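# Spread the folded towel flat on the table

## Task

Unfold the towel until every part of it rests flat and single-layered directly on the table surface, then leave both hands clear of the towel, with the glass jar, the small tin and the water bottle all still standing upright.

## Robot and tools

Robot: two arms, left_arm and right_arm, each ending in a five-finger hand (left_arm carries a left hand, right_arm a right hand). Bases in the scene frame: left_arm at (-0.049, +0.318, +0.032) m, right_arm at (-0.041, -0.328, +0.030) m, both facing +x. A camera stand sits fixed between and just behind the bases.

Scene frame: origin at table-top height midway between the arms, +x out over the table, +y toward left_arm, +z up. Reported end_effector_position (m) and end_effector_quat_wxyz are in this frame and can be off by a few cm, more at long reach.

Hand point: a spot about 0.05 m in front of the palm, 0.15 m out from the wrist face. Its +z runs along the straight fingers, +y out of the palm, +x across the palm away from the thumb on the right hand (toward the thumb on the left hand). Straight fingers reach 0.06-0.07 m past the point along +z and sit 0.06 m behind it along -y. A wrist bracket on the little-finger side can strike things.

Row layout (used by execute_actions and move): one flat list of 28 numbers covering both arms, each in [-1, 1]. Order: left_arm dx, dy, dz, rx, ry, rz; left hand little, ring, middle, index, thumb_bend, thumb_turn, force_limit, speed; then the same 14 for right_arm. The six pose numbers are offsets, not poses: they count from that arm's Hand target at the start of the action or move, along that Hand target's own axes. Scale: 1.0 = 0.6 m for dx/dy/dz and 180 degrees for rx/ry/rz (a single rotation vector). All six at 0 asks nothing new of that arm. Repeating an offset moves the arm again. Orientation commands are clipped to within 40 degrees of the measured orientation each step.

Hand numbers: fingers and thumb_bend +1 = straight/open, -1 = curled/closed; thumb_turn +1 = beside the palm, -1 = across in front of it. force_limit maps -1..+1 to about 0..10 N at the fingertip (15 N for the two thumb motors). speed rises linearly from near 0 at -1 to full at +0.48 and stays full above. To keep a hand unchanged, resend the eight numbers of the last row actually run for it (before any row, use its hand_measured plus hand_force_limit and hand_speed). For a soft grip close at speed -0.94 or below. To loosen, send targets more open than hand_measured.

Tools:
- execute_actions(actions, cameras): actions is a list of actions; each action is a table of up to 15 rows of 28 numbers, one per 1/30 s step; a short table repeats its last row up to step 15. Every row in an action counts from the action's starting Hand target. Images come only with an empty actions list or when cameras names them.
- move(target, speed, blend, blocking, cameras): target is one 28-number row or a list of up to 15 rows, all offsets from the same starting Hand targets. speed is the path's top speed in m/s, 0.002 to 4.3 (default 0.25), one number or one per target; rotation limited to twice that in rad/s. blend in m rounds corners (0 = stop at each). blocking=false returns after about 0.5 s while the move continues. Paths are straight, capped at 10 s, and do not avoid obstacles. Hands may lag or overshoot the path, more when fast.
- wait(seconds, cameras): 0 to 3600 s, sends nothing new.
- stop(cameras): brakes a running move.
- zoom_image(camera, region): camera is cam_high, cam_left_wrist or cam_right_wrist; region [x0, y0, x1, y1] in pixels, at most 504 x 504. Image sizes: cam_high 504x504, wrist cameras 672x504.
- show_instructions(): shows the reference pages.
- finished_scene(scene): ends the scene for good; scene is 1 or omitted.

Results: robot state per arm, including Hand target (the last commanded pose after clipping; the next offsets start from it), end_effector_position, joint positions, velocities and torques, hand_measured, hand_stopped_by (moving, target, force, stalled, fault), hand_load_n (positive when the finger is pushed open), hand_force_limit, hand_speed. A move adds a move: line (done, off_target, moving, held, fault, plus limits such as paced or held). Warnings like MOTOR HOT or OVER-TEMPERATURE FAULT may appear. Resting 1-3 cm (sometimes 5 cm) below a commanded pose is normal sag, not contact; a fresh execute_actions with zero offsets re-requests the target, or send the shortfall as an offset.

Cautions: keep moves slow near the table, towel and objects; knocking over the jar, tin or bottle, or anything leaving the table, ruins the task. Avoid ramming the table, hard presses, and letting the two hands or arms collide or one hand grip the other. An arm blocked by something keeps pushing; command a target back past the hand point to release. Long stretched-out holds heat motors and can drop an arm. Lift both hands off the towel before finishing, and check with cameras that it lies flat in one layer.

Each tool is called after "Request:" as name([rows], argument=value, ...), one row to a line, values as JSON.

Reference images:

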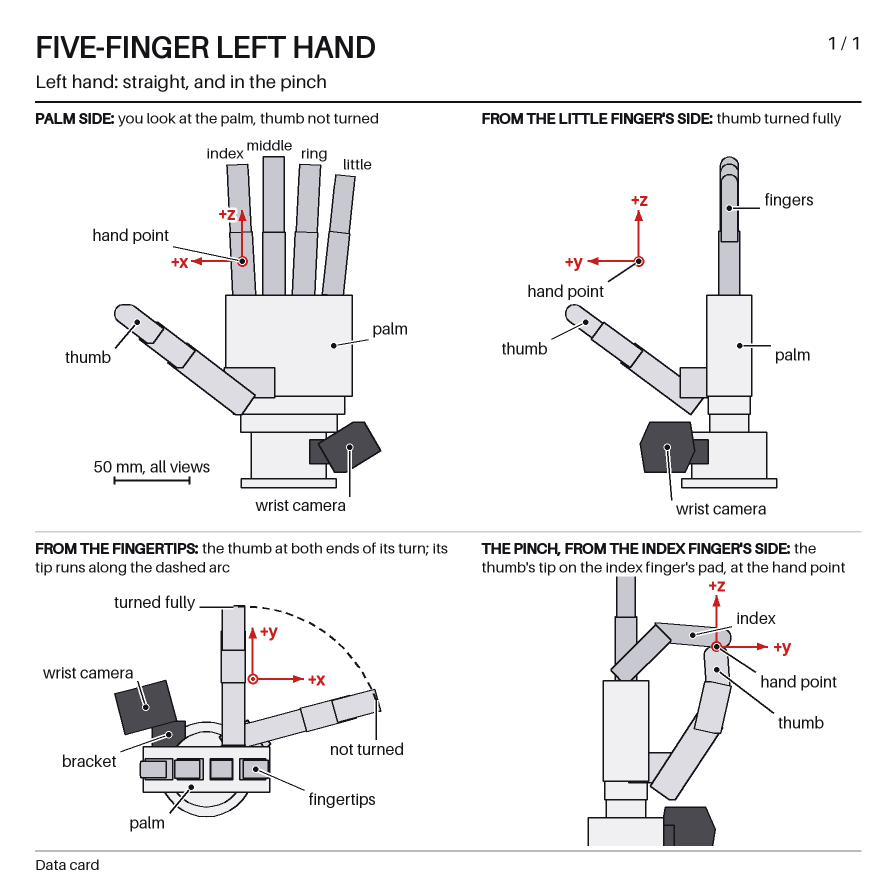

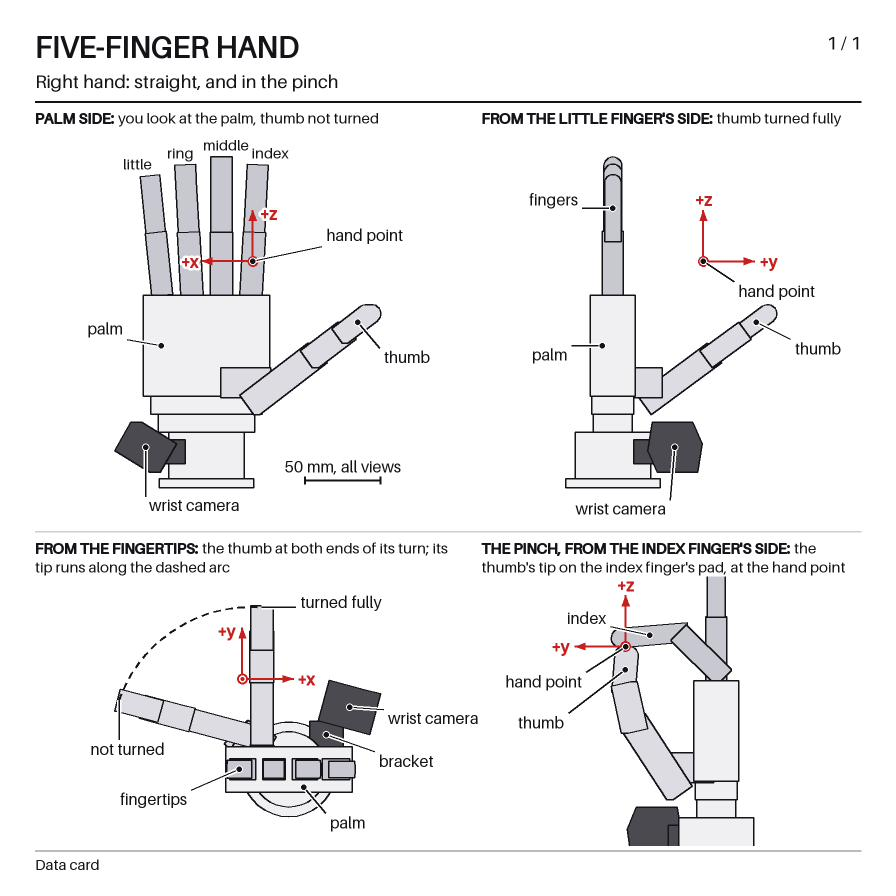

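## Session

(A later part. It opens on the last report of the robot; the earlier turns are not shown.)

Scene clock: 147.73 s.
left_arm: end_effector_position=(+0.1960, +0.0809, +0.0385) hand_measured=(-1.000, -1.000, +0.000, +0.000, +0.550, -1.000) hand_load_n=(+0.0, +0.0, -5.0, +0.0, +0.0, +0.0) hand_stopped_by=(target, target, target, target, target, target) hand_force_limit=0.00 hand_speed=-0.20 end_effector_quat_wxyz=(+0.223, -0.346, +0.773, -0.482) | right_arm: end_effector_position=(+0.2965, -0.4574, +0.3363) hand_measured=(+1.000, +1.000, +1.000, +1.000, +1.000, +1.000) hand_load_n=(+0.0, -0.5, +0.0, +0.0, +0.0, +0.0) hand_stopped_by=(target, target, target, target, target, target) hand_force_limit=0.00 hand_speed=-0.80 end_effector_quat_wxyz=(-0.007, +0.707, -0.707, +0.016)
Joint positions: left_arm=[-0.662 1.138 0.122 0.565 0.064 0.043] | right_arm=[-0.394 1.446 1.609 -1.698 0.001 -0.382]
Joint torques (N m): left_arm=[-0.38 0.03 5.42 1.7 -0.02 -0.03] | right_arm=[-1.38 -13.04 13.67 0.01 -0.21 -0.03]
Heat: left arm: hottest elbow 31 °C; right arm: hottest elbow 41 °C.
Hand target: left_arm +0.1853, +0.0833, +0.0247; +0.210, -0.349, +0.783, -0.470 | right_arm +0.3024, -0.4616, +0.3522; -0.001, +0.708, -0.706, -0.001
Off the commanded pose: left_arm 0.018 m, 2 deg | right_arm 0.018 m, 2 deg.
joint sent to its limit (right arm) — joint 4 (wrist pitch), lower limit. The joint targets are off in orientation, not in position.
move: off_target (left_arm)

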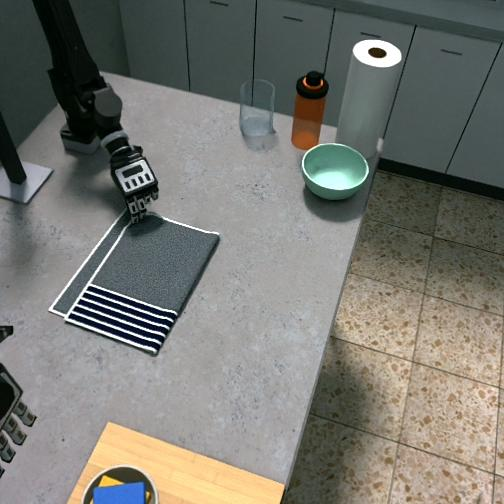

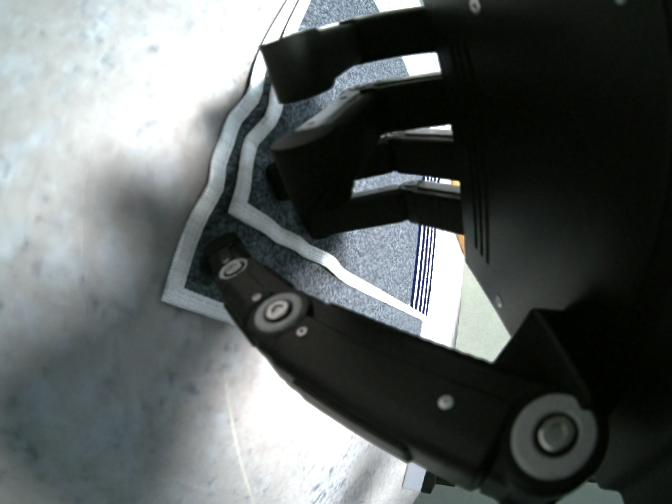

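Request:
move([
  [0,0,0,0,0,0,-1,-1,0.0,0.0,0.25,-1,0.2,-0.5,0,0,0,0,0,0,1,1,1,1,1,1,0,-0.8],
], cameras=["cam_left_wrist"], speed=0.06)

Request:
zoom_image(camera="cam_left_wrist", region=[100, 60, 490, 480])

Scene clock: 152.20 s.
left_arm: end_effector_position=(+0.1960, +0.0808, +0.0385) hand_measured=(-1.000, -1.000, +0.000, +0.000, +0.250, -1.000) hand_load_n=(+0.0, +0.0, -5.5, +0.0, +0.0, +0.0) hand_stopped_by=(target, target, target, target, target, target) hand_force_limit=0.20 hand_speed=-0.50 end_effector_quat_wxyz=(+0.223, -0.346, +0.773, -0.483) | right_arm: end_effector_position=(+0.2965, -0.4574, +0.3363) hand_measured=(+1.000, +1.000, +1.000, +1.000, +1.000, +1.000) hand_load_n=(+0.0, +0.0, +0.0, +0.0, +0.0, -0.5) hand_stopped_by=(target, target, target, target, target, target) hand_force_limit=0.00 hand_speed=-0.80 end_effector_quat_wxyz=(-0.007, +0.707, -0.707, +0.016)
Joint positions: left_arm=[-0.662 1.139 0.122 0.566 0.064 0.043] | right_arm=[-0.394 1.446 1.609 -1.698 0.001 -0.382]
Joint torques (N m): left_arm=[-0.21 -0.09 5.34 1.68 0 -0.03] | right_arm=[-1.44 -12.98 13.7 0.02 -0.21 -0.03]
Heat: left arm: hottest elbow 31 °C; right arm: hottest elbow 41 °C.
Hand target: left_arm +0.1853, +0.0833, +0.0247; +0.209, -0.348, +0.783, -0.470 | right_arm +0.3024, -0.4616, +0.3522; -0.001, +0.708, -0.706, -0.001
Off the commanded pose: left_arm 0.018 m, 2 deg | right_arm 0.018 m, 2 deg.
joint sent to its limit (right arm) — joint 4 (wrist pitch), lower limit. The joint targets are off in orientation, not in position.
move: done

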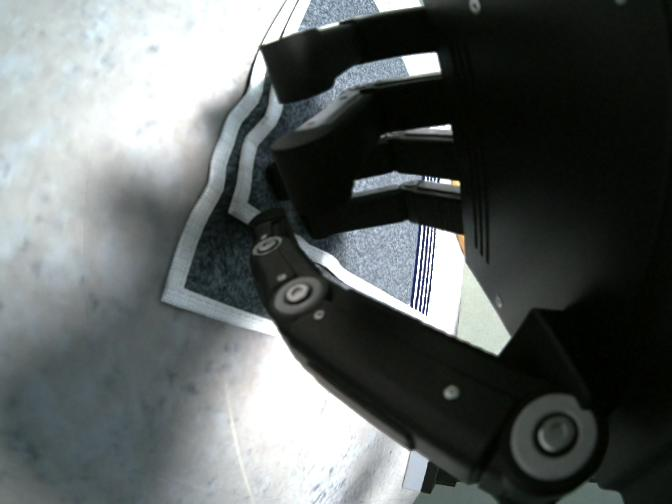

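Scaled by 1.200 from the camera's image (finer frame: 960x720).

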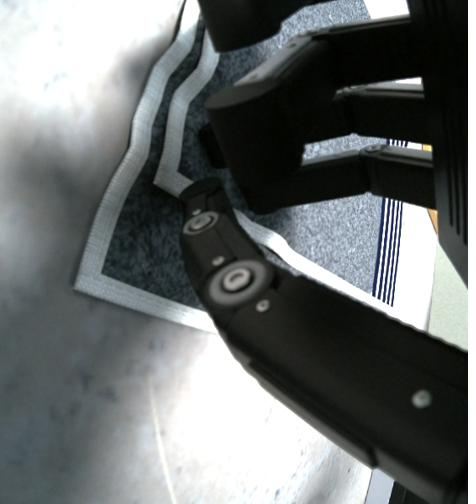

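Request:
move([
  [0,-0.0614,-0.0330,0,0,0,-1,-1,0.3,0.3,0.5,-1,0.2,-0.3,0,0,0,0,0,0,1,1,1,1,1,1,0,-0.8],
  [0,0,0.012,0,0,0,-1,-1,0.3,0.3,0.5,-1,0.2,-0.3,0,0,0,0,0,0,1,1,1,1,1,1,0,-0.8],
], cameras=["cam_high","cam_left_wrist"], speed=0.06)

Request:
zoom_image(camera="cam_left_wrist", region=[100, 60, 490, 480])

Scene clock: 174.43 s.
left_arm: end_effector_position=(+0.1994, +0.0777, +0.0370) hand_measured=(-1.000, -1.000, +0.300, +0.300, +0.500, -1.000) hand_load_n=(+0.0, +0.0, -3.0, +0.0, +0.0, +0.0) hand_stopped_by=(target, target, target, target, target, target) hand_force_limit=0.20 hand_speed=-0.30 end_effector_quat_wxyz=(+0.223, -0.345, +0.770, -0.487) | right_arm: end_effector_position=(+0.2965, -0.4574, +0.3363) hand_measured=(+1.000, +1.000, +1.000, +1.000, +1.000, +1.000) hand_load_n=(+0.0, +0.0, +0.0, +0.0, +0.0, +0.0) hand_stopped_by=(target, target, target, target, target, target) hand_force_limit=0.00 hand_speed=-0.80 end_effector_quat_wxyz=(-0.007, +0.707, -0.707, +0.016)
Joint positions: left_arm=[-0.662 1.181 0.124 0.617 0.066 0.04] | right_arm=[-0.394 1.446 1.609 -1.698 0.001 -0.382]
Joint torques (N m): left_arm=[-0.5 0.32 5.78 1.02 -0.15 0] | right_arm=[-1.38 -12.86 13.67 0.02 -0.22 -0.03]
Heat: left arm: hottest elbow 30 °C; right arm: hottest elbow 42 °C.
Hand target: left_arm +0.1900, +0.0791, +0.0213; +0.209, -0.348, +0.783, -0.470 | right_arm +0.3024, -0.4616, +0.3522; -0.001, +0.708, -0.706, -0.001
Off the commanded pose: left_arm 0.018 m, 3 deg | right_arm 0.018 m, 2 deg.
joint sent to its limit (right arm) — joint 4 (wrist pitch), lower limit. The joint targets are off in orientation, not in position.
move: off_target (left_arm)

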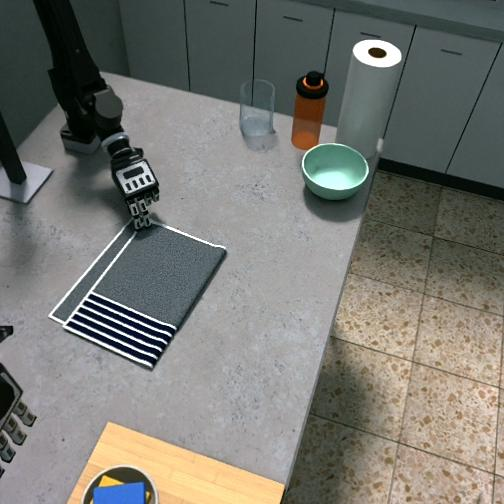

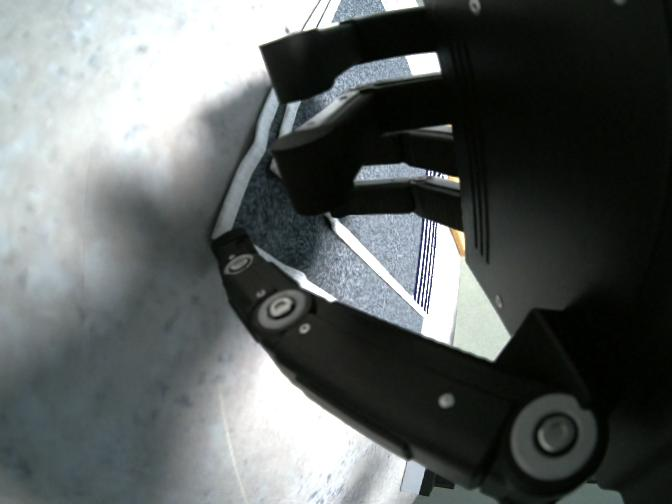

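Scaled by 1.200 from the camera's image (finer frame: 960x720).

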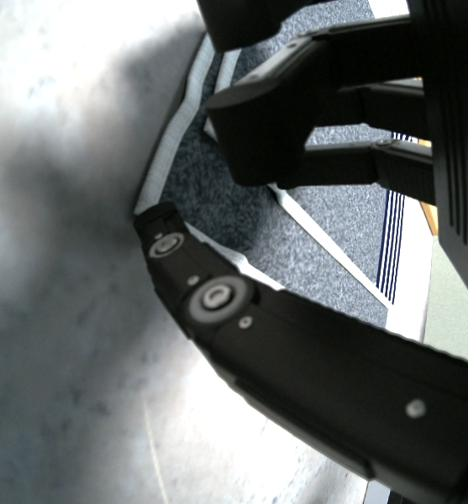

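Request:
move([
  [0,0.01,0.007,0,0,0,-1,-1,-0.2,-0.2,0.5,-1,0.2,-0.5,0,0,0,0,0,0,1,1,1,1,1,1,0,-0.8],
], cameras=["cam_high","cam_left_wrist"], speed=0.06)

Request:
zoom_image(camera="cam_left_wrist", region=[100, 60, 490, 480])

Scene clock: 178.63 s.
left_arm: end_effector_position=(+0.2058, +0.0728, +0.0350) hand_measured=(-1.000, -1.000, -0.200, -0.200, +0.500, -1.000) hand_load_n=(+0.0, +0.0, +0.0, +0.0, +0.5, +0.0) hand_stopped_by=(target, target, target, target, target, target) hand_force_limit=0.20 hand_speed=-0.50 end_effector_quat_wxyz=(+0.226, -0.344, +0.767, -0.492) | right_arm: end_effector_position=(+0.2965, -0.4574, +0.3363) hand_measured=(+1.000, +1.000, +1.000, +1.000, +1.000, +1.000) hand_load_n=(+0.0, +0.0, +0.0, +0.0, +0.0, -0.5) hand_stopped_by=(target, target, target, target, target, target) hand_force_limit=0.00 hand_speed=-0.80 end_effector_quat_wxyz=(-0.007, +0.707, -0.707, +0.016)
Joint positions: left_arm=[-0.662 1.242 0.134 0.681 0.066 0.039] | right_arm=[-0.394 1.446 1.609 -1.698 0.001 -0.382]
Joint torques (N m): left_arm=[-0.5 -0.15 4.33 1.05 -0.14 0.01] | right_arm=[-1.32 -12.86 13.68 0.05 -0.22 -0.03]
Heat: left arm: hottest elbow 30 °C; right arm: hottest elbow 42 °C.
Hand target: left_arm +0.1908, +0.0784, +0.0142; +0.210, -0.348, +0.783, -0.470 | right_arm +0.3024, -0.4616, +0.3522; -0.001, +0.708, -0.706, -0.001
Off the commanded pose: left_arm 0.027 m, 4 deg | right_arm 0.018 m, 2 deg.
joint sent to its limit (right arm) — joint 4 (wrist pitch), lower limit. The joint targets are off in orientation, not in position.
move: off_target (left_arm)

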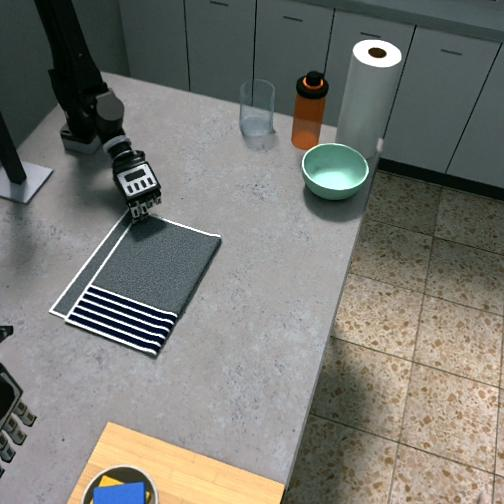

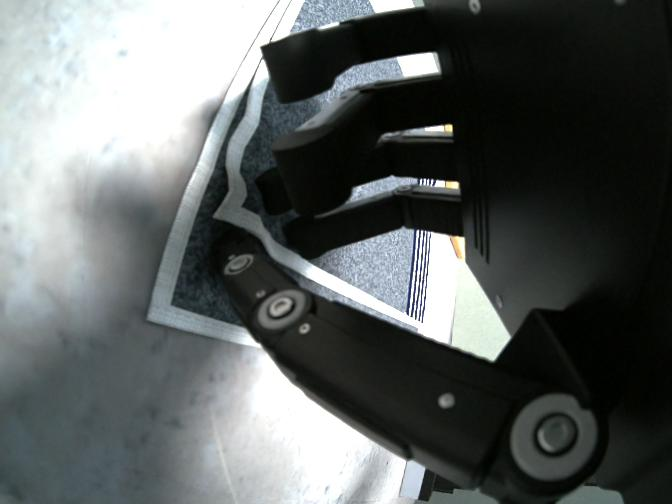

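Scaled by 1.200 from the camera's image (finer frame: 960x720).

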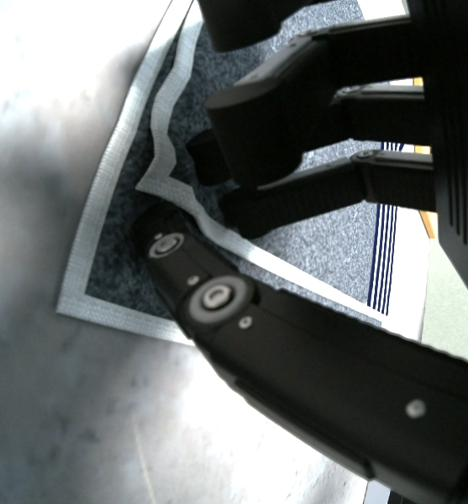

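Request:
move([
  [0,0,0,0,0,0,-1,-1,-0.35,-0.35,0.1,-1,0.2,-0.5,0,0,0,0,0,0,1,1,1,1,1,1,0,-0.8],
], cameras=["cam_high","cam_left_wrist"], speed=0.06)

Request:
zoom_image(camera="cam_left_wrist", region=[100, 60, 490, 480])

Scene clock: 182.20 s.
left_arm: end_effector_position=(+0.2047, +0.0736, +0.0322) hand_measured=(-1.000, -1.000, -0.330, -0.350, +0.412, -1.000) hand_load_n=(+0.0, +0.0, +8.5, +0.0, +8.5, +2.0) hand_stopped_by=(target, target, force, target, force, target) hand_force_limit=0.20 hand_speed=-0.50 end_effector_quat_wxyz=(+0.224, -0.345, +0.769, -0.489) | right_arm: end_effector_position=(+0.2965, -0.4574, +0.3363) hand_measured=(+1.000, +1.000, +1.000, +1.000, +1.000, +1.000) hand_load_n=(+0.0, +0.0, +0.0, +0.0, -0.5, +0.0) hand_stopped_by=(target, target, target, target, target, target) hand_force_limit=0.00 hand_speed=-0.80 end_effector_quat_wxyz=(-0.007, +0.707, -0.707, +0.016)
Joint positions: left_arm=[-0.662 1.25 0.133 0.681 0.066 0.038] | right_arm=[-0.394 1.446 1.609 -1.698 0.001 -0.382]
Joint torques (N m): left_arm=[-0.56 -0.56 4.25 1.2 -0.11 0.02] | right_arm=[-1.44 -12.92 13.68 0.01 -0.21 -0.03]
Heat: left arm: hottest elbow 30 °C; right arm: hottest elbow 42 °C.
Hand target: left_arm +0.1908, +0.0784, +0.0141; +0.210, -0.348, +0.783, -0.470 | right_arm +0.3024, -0.4616, +0.3522; -0.001, +0.708, -0.706, -0.001
Off the commanded pose: left_arm 0.023 m, 3 deg | right_arm 0.018 m, 2 deg.
joint sent to its limit (right arm) — joint 4 (wrist pitch), lower limit. The joint targets are off in orientation, not in position.
move: done

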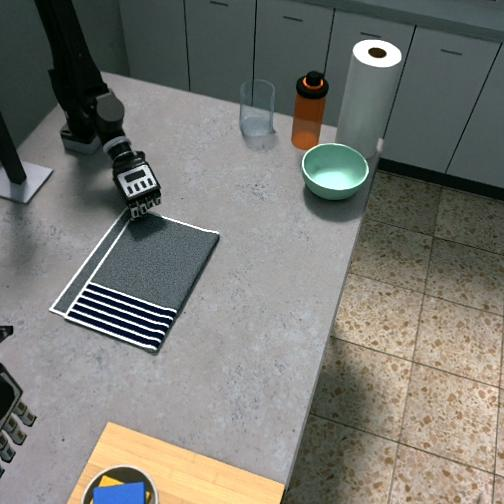

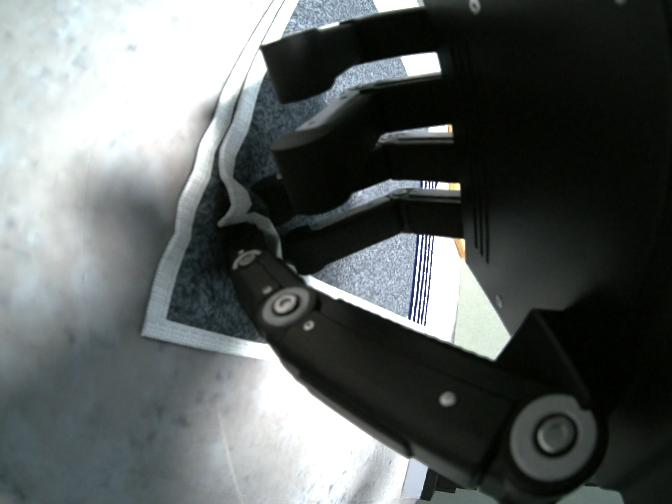

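Scaled by 1.200 from the camera's image (finer frame: 960x720).

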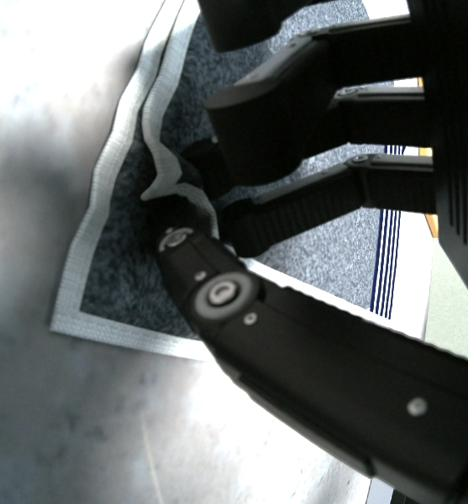

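Request:
move([
  [0,-0.1266,-0.0672,0,0,0,-1,-1,-0.35,-0.35,0.1,-1,0.2,-0.5,0,0,0,0,0,0,1,1,1,1,1,1,0,-0.8],
], cameras=["cam_high","cam_left_wrist"], speed=0.08)

Request:
zoom_image(camera="cam_left_wrist", region=[100, 60, 490, 480])

Request:
zoom_image(camera="cam_high", region=[30, 160, 240, 370])

Scene clock: 188.53 s.
left_arm: end_effector_position=(+0.1806, +0.0918, +0.0767) hand_measured=(-1.000, -1.000, -0.330, -0.350, +0.412, -1.000) hand_load_n=(+0.0, +0.0, +9.0, +0.0, +7.5, +2.0) hand_stopped_by=(target, target, force, target, force, target) hand_force_limit=0.20 hand_speed=-0.50 end_effector_quat_wxyz=(+0.204, -0.357, +0.791, -0.452) | right_arm: end_effector_position=(+0.2965, -0.4574, +0.3363) hand_measured=(+1.000, +1.000, +1.000, +1.000, +1.000, +1.000) hand_load_n=(+0.0, +0.0, +0.0, +0.0, +0.0, +0.0) hand_stopped_by=(target, target, target, target, target, target) hand_force_limit=0.00 hand_speed=-0.80 end_effector_quat_wxyz=(-0.007, +0.707, -0.707, +0.016)
Joint positions: left_arm=[-0.662 0.803 0.198 0.071 0.066 0.038] | right_arm=[-0.394 1.446 1.609 -1.698 0.001 -0.382]
Joint torques (N m): left_arm=[-0.56 -1.03 12.49 1.32 -0.15 0] | right_arm=[-1.38 -12.98 13.68 0.05 -0.2 -0.04]
Heat: left arm: hottest elbow 30 °C; right arm: hottest elbow 42 °C.
Hand target: left_arm +0.1907, +0.0784, +0.0999; +0.209, -0.349, +0.783, -0.470 | right_arm +0.3024, -0.4616, +0.3522; -0.001, +0.708, -0.706, -0.001
Off the commanded pose: left_arm 0.029 m, 3 deg | right_arm 0.018 m, 2 deg.
joint sent to its limit (right arm) — joint 4 (wrist pitch), lower limit. The joint targets are off in orientation, not in position.
move: off_target (left_arm)

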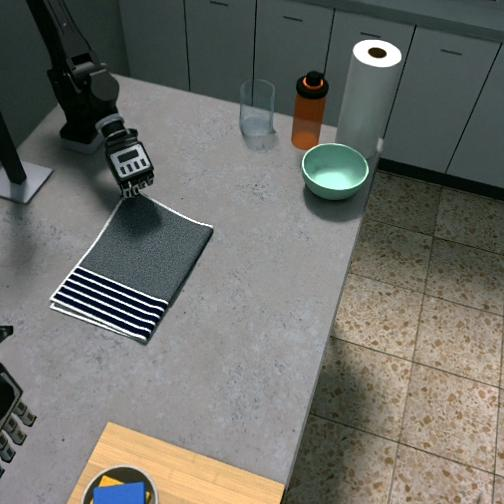

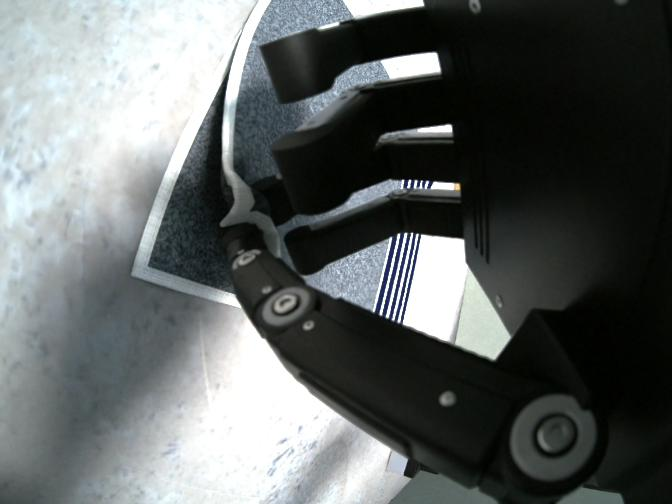

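Scaled by 1.200 from the camera's image (finer frame: 960x720).

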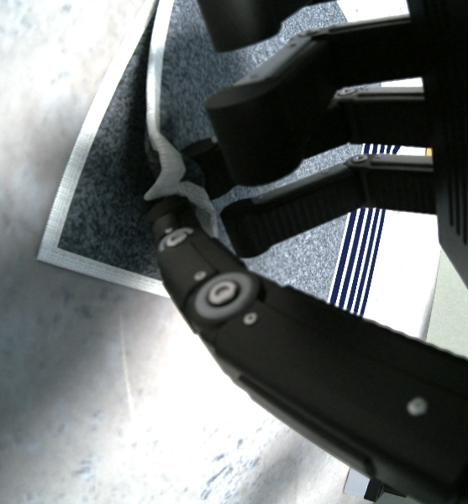

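Scaled by 2.400 from the camera's image (finer frame: 720x720).

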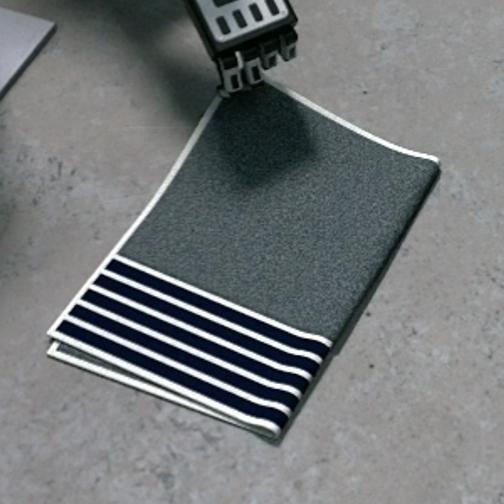

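Request:
move([
  [-0.0218,0.003,0.0657,0,0,0,-1,-1,-0.35,-0.35,0.1,-1,0.2,-0.5,-0.650,0.075,0.370,0.159,-0.061,-0.2279,0.3,0.3,0.3,0.3,1,-1,0,0],
], cameras=["all"], speed=0.2)

Request:
zoom_image(camera="cam_high", region=[30, 160, 240, 370])

Scene clock: 218.13 s.
left_arm: end_effector_position=(+0.2035, +0.0734, +0.0626) hand_measured=(-1.000, -1.000, -0.330, -0.350, +0.412, -1.000) hand_load_n=(+0.0, +0.0, +9.0, +0.0, +7.5, +2.0) hand_stopped_by=(target, target, force, target, force, target) hand_force_limit=0.20 hand_speed=-0.50 end_effector_quat_wxyz=(+0.195, -0.352, +0.794, -0.455) | right_arm: end_effector_position=(+0.2565, -0.0731, +0.1362) hand_measured=(+0.300, +0.300, +0.300, +0.300, +1.000, -1.000) hand_load_n=(+0.5, +0.0, +0.0, +0.0, +0.0, +0.0) hand_stopped_by=(target, target, target, target, target, target) hand_force_limit=0.00 hand_speed=0.00 end_effector_quat_wxyz=(-0.239, +0.883, -0.390, +0.105)
Joint positions: left_arm=[-0.647 1.023 0.237 0.248 0.101 0.048] | right_arm=[0.605 1.222 0.843 -0.667 -0.062 -0.107]
Joint torques (N m): left_arm=[1.55 -1.2 11.19 2.44 0.01 0.14] | right_arm=[-0.62 -8.41 9.69 1.7 0.04 0.11]
Heat: left arm: hottest elbow 34 °C; right arm: hottest elbow 43 °C.
Hand target: left_arm +0.2246, +0.0653, +0.0798; +0.209, -0.348, +0.783, -0.470 | right_arm +0.2568, -0.0714, +0.1310; -0.237, +0.883, -0.392, +0.105
Off the commanded pose: left_arm 0.028 m, 3 deg | right_arm 0.006 m, 0 deg.
move: off_target (left_arm)

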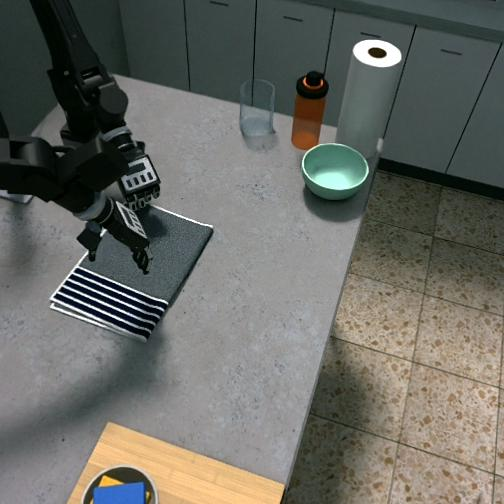

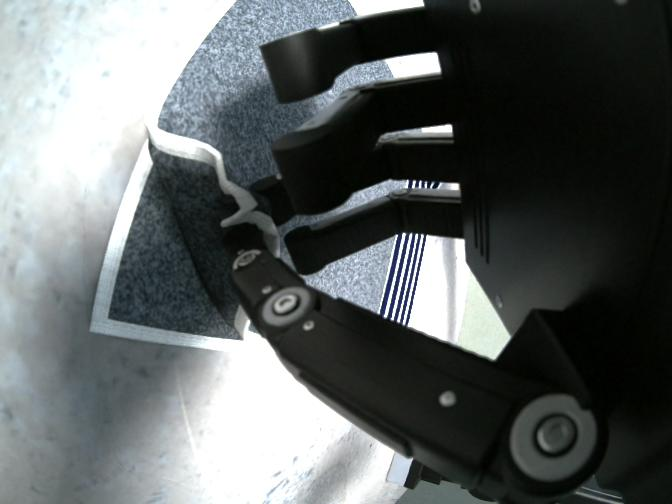

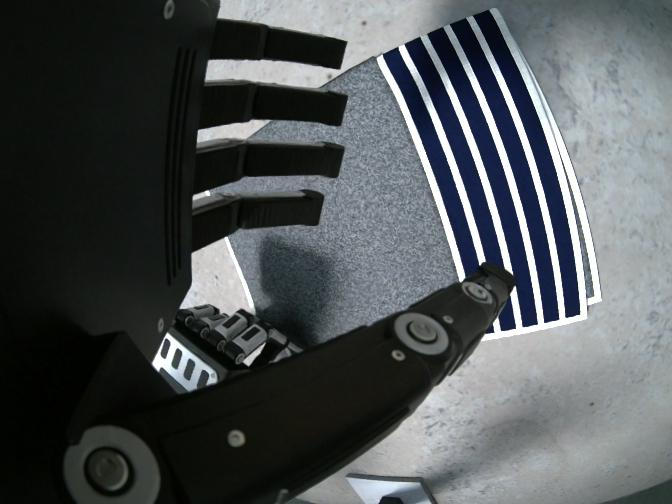

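Scaled by 2.400 from the camera's image (finer frame: 720x720).

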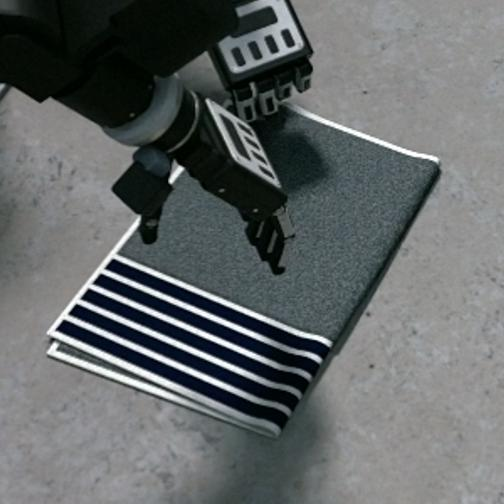

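Request:
move([
  [0,0,0,0,0,0,-1,-1,-0.35,-0.35,0.1,-1,0.2,-0.5,0.3947,0.166,-0.2305,0,0,0,0.3,0.3,0.3,0.3,1,-1,0,0],
  [0.0222,-0.2468,-0.0323,0,0,0,-1,-1,-0.35,-0.35,0.1,-1,0.2,-0.5,0.3947,0.166,-0.2305,0,0,0,0.3,0.3,0.3,0.3,1,-1,0,0],
], cameras=["all"], speed=[0.25,0.08])

Request:
zoom_image(camera="cam_high", region=[30, 160, 240, 370])

Scene clock: 240.90 s.
left_arm: end_effector_position=(+0.2484, +0.0343, +0.1923) hand_measured=(-1.000, -1.000, -0.330, -0.350, +0.412, -1.000) hand_load_n=(+0.0, +0.0, +9.0, +0.0, +7.5, +2.0) hand_stopped_by=(target, target, force, target, force, target) hand_force_limit=0.20 hand_speed=-0.50 end_effector_quat_wxyz=(+0.205, -0.356, +0.792, -0.451) | right_arm: end_effector_position=(+0.2815, -0.3455, +0.1811) hand_measured=(+0.300, +0.300, +0.300, +0.300, +1.000, -1.000) hand_load_n=(+0.0, +0.0, +0.0, +0.0, +0.0, +0.0) hand_stopped_by=(target, target, target, target, target, target) hand_force_limit=0.00 hand_speed=0.00 end_effector_quat_wxyz=(-0.232, +0.883, -0.398, +0.085)
Joint positions: left_arm=[-0.682 0.931 0.595 -0.198 0.048 0.032] | right_arm=[-0.235 1.161 0.937 -1.069 -0.421 -0.887]
Joint torques (N m): left_arm=[-0.85 -3.66 14.2 1.4 -0.28 -0.04] | right_arm=[-1.49 -7.3 15.31 0.49 -0.54 -0.03]
Heat: left arm: hottest elbow 36 °C; right arm: hottest elbow 44 °C.
Hand target: left_arm +0.2546, +0.0202, +0.2197; +0.209, -0.348, +0.783, -0.470 | right_arm +0.3002, -0.3514, +0.2004; -0.237, +0.883, -0.392, +0.105
Off the commanded pose: left_arm 0.031 m, 3 deg | right_arm 0.028 m, 2 deg.
move: off_target (left_arm, right_arm)

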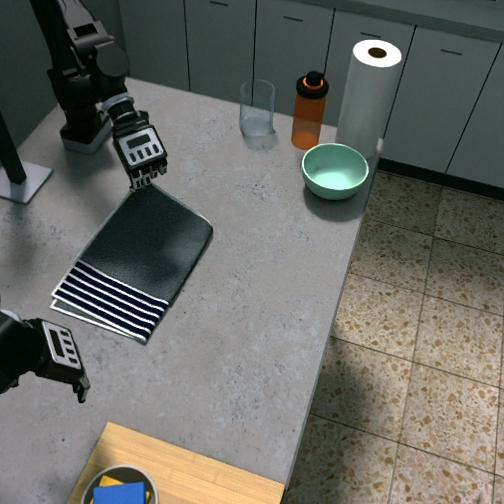

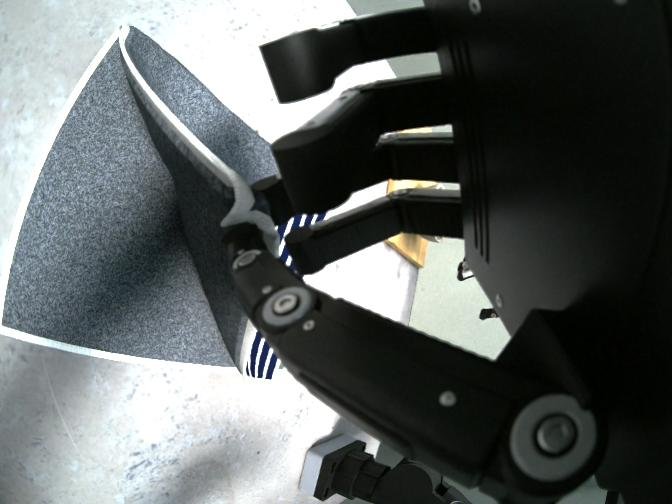

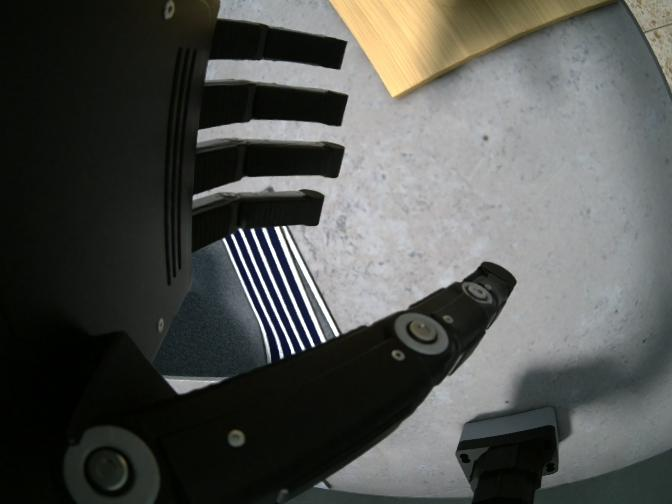

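Scaled by 2.400 from the camera's image (finer frame: 720x720).

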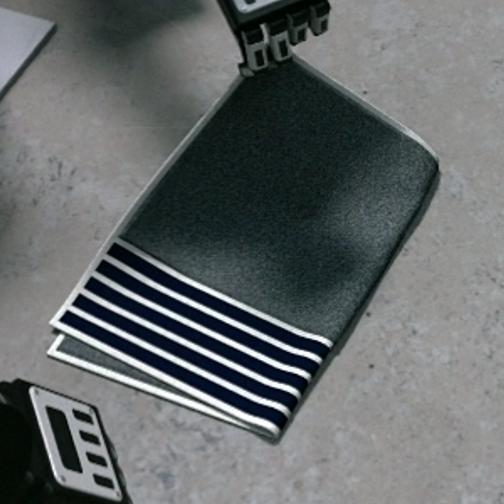

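Request:
move([
  [0,0,0,0,0,0,-1,-1,-0.35,-0.35,0.1,-1,0.2,-0.5,-0.3703,-0.0252,0.13,0.0812,0.0917,0.1193,-1,-1,0.35,0.35,1,-1,0.2,0],
], cameras=["all"], speed=0.2)

Request:
zoom_image(camera="cam_high", region=[30, 160, 240, 370])

Scene clock: 262.30 s.
left_arm: end_effector_position=(+0.2484, +0.0343, +0.1923) hand_measured=(-1.000, -1.000, -0.330, -0.350, +0.412, -1.000) hand_load_n=(+0.5, +0.5, +9.0, +0.0, +7.5, +2.5) hand_stopped_by=(target, target, force, target, force, target) hand_force_limit=0.20 hand_speed=-0.50 end_effector_quat_wxyz=(+0.205, -0.356, +0.792, -0.451) | right_arm: end_effector_position=(+0.1896, -0.1545, +0.1427) hand_measured=(-1.000, -1.000, +0.350, +0.350, +1.000, -1.000) hand_load_n=(+0.0, +0.0, +0.5, -0.5, +0.0, +0.0) hand_stopped_by=(target, target, target, target, target, target) hand_force_limit=0.20 hand_speed=0.00 end_effector_quat_wxyz=(-0.303, +0.734, -0.562, +0.233)
Joint positions: left_arm=[-0.682 0.931 0.595 -0.198 0.048 0.032] | right_arm=[0.672 0.658 0.478 -0.653 0.293 0.305]
Joint torques (N m): left_arm=[-1.03 -3.72 14.15 1.37 -0.29 -0.06] | right_arm=[-0.32 -1.03 10.76 1.88 0.26 0.09]
Heat: left arm: hottest elbow 36 °C; right arm: hottest elbow 48 °C.
Hand target: left_arm +0.2547, +0.0202, +0.2197; +0.209, -0.348, +0.783, -0.470 | right_arm +0.1899, -0.1516, +0.1408; -0.303, +0.734, -0.562, +0.232
Off the commanded pose: left_arm 0.031 m, 3 deg | right_arm 0.004 m, 0 deg.
move: done

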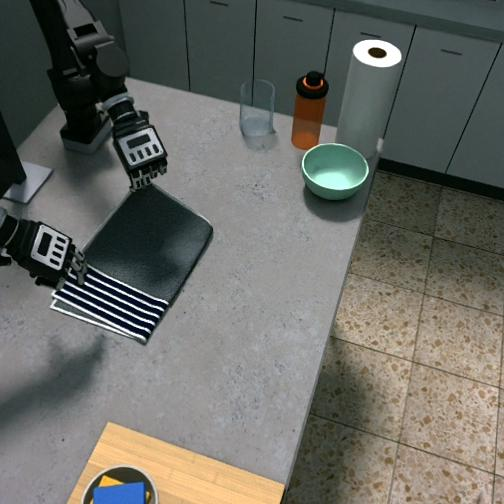

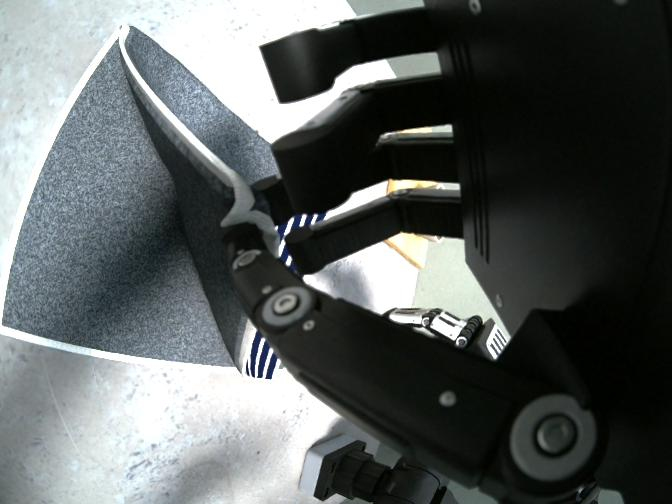

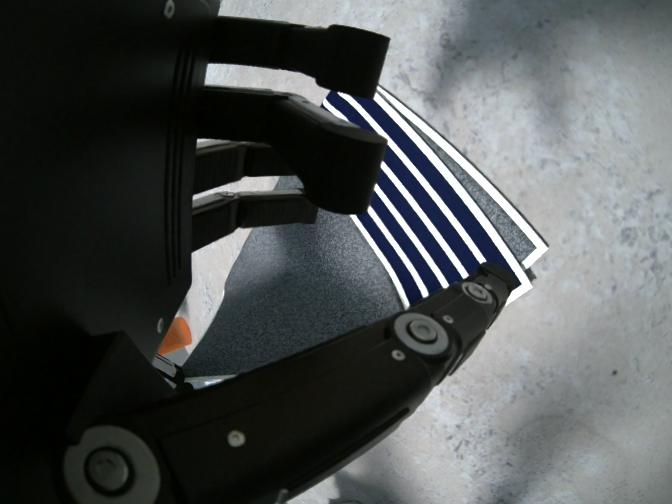

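Scaled by 2.400 from the camera's image (finer frame: 720x720).

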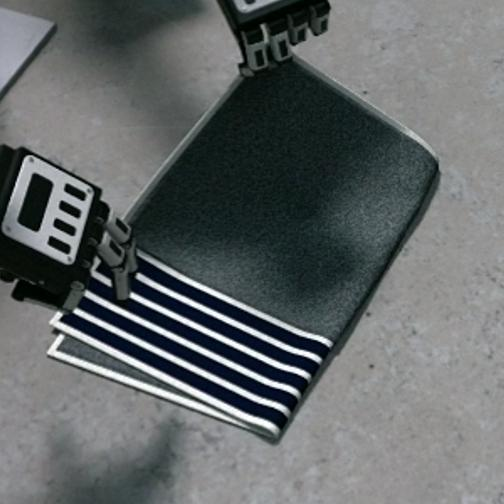

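Request:
zoom_image(camera="cam_right_wrist", region=[170, 50, 600, 410])

Request:
zoom_image(camera="cam_left_wrist", region=[0, 0, 500, 400])

Scaled by 1.172 from the camera's image (finer frame: 960x720).

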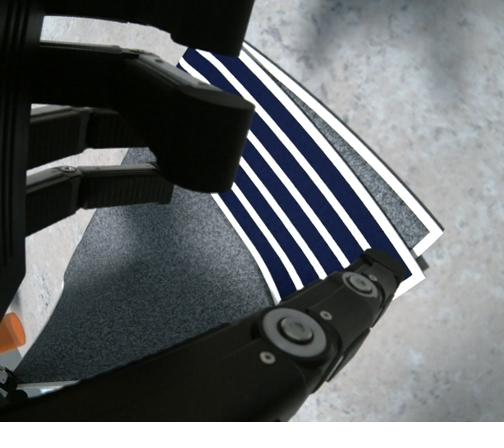

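Scaled by 1.008 from the camera's image (finer frame: 960x720).

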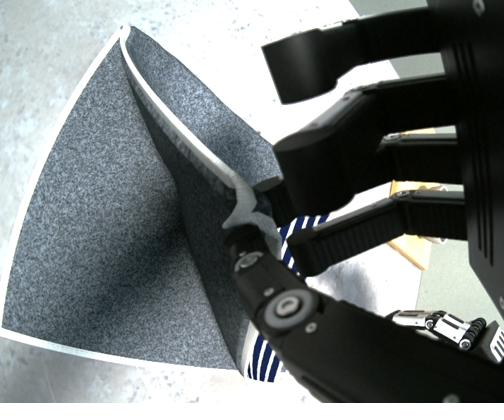

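Request:
move([
  [0,0,0,0,0,0,-1,-1,-0.35,-0.35,0.1,-1,0.2,-0.5,0,0.0707,0.0707,0,0,0,-1,-1,0.35,0.35,1,-1,0.2,0],
], cameras=["all"], speed=0.1)

Request:
zoom_image(camera="cam_high", region=[30, 160, 240, 370])

Request:
zoom_image(camera="cam_right_wrist", region=[170, 50, 600, 410])

Scene clock: 280.67 s.
left_arm: end_effector_position=(+0.2484, +0.0343, +0.1923) hand_measured=(-1.000, -1.000, -0.330, -0.350, +0.412, -1.000) hand_load_n=(+0.0, +0.0, +8.5, +0.0, +8.0, +2.0) hand_stopped_by=(target, target, force, target, force, target) hand_force_limit=0.20 hand_speed=-0.50 end_effector_quat_wxyz=(+0.205, -0.356, +0.792, -0.451) | right_arm: end_effector_position=(+0.1907, -0.1533, +0.0848) hand_measured=(-1.000, -1.000, +0.350, +0.350, +1.000, -1.000) hand_load_n=(+0.0, +0.5, +0.0, +0.0, +0.0, +0.0) hand_stopped_by=(target, target, target, target, target, target) hand_force_limit=0.20 hand_speed=0.00 end_effector_quat_wxyz=(-0.303, +0.733, -0.562, +0.233)
Joint positions: left_arm=[-0.682 0.931 0.595 -0.198 0.048 0.032] | right_arm=[0.673 0.741 0.346 -0.437 0.294 0.306]
Joint torques (N m): left_arm=[-0.91 -3.6 14.17 1.32 -0.27 -0.05] | right_arm=[-0.26 -1.38 9.72 2.06 0.26 0.1]
Heat: left arm: hottest elbow 37 °C; right arm: hottest elbow 46 °C.
Hand target: left_arm +0.2547, +0.0202, +0.2197; +0.209, -0.348, +0.783, -0.470 | right_arm +0.1897, -0.1516, +0.0806; -0.303, +0.734, -0.562, +0.232
Off the commanded pose: left_arm 0.031 m, 3 deg | right_arm 0.004 m, 0 deg.
move: done

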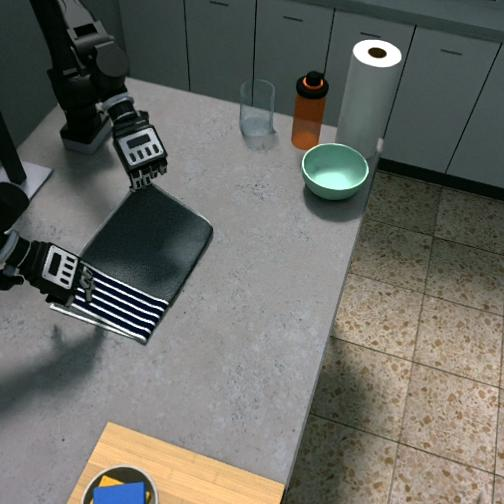

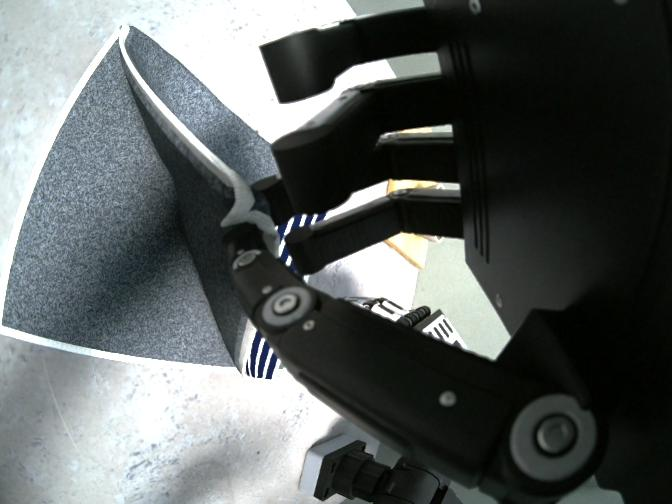

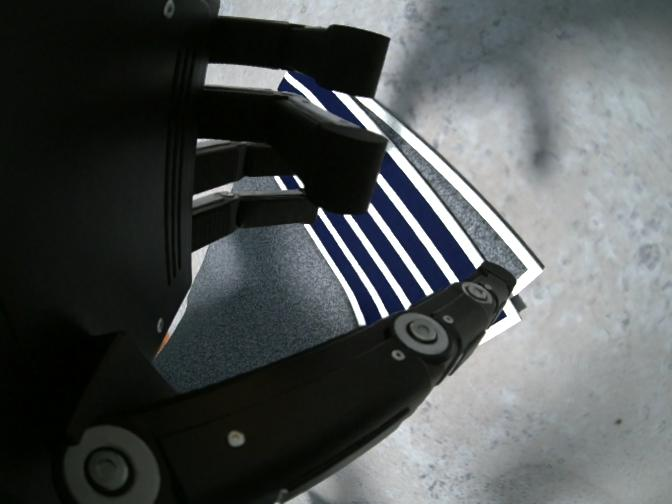

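Scaled by 2.400 from the camera's image (finer frame: 720x720).

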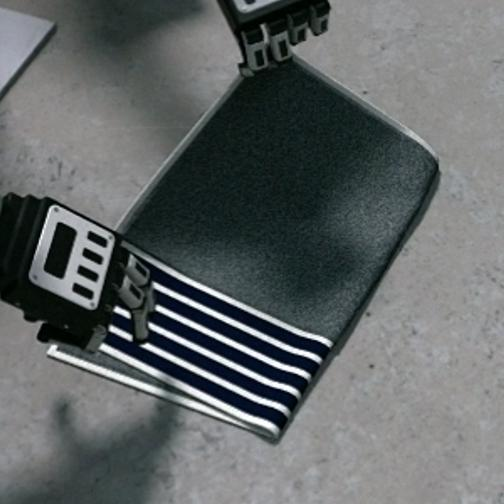

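Scaled by 1.172 from the camera's image (finer frame: 960x720).

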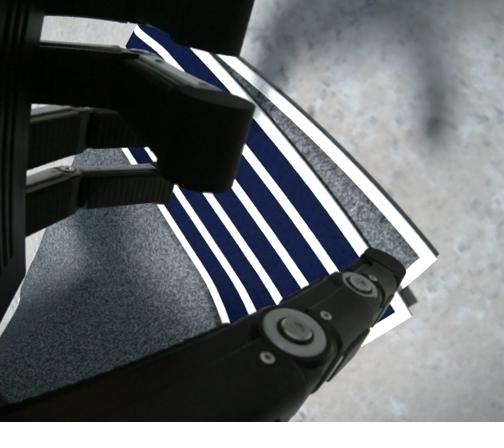

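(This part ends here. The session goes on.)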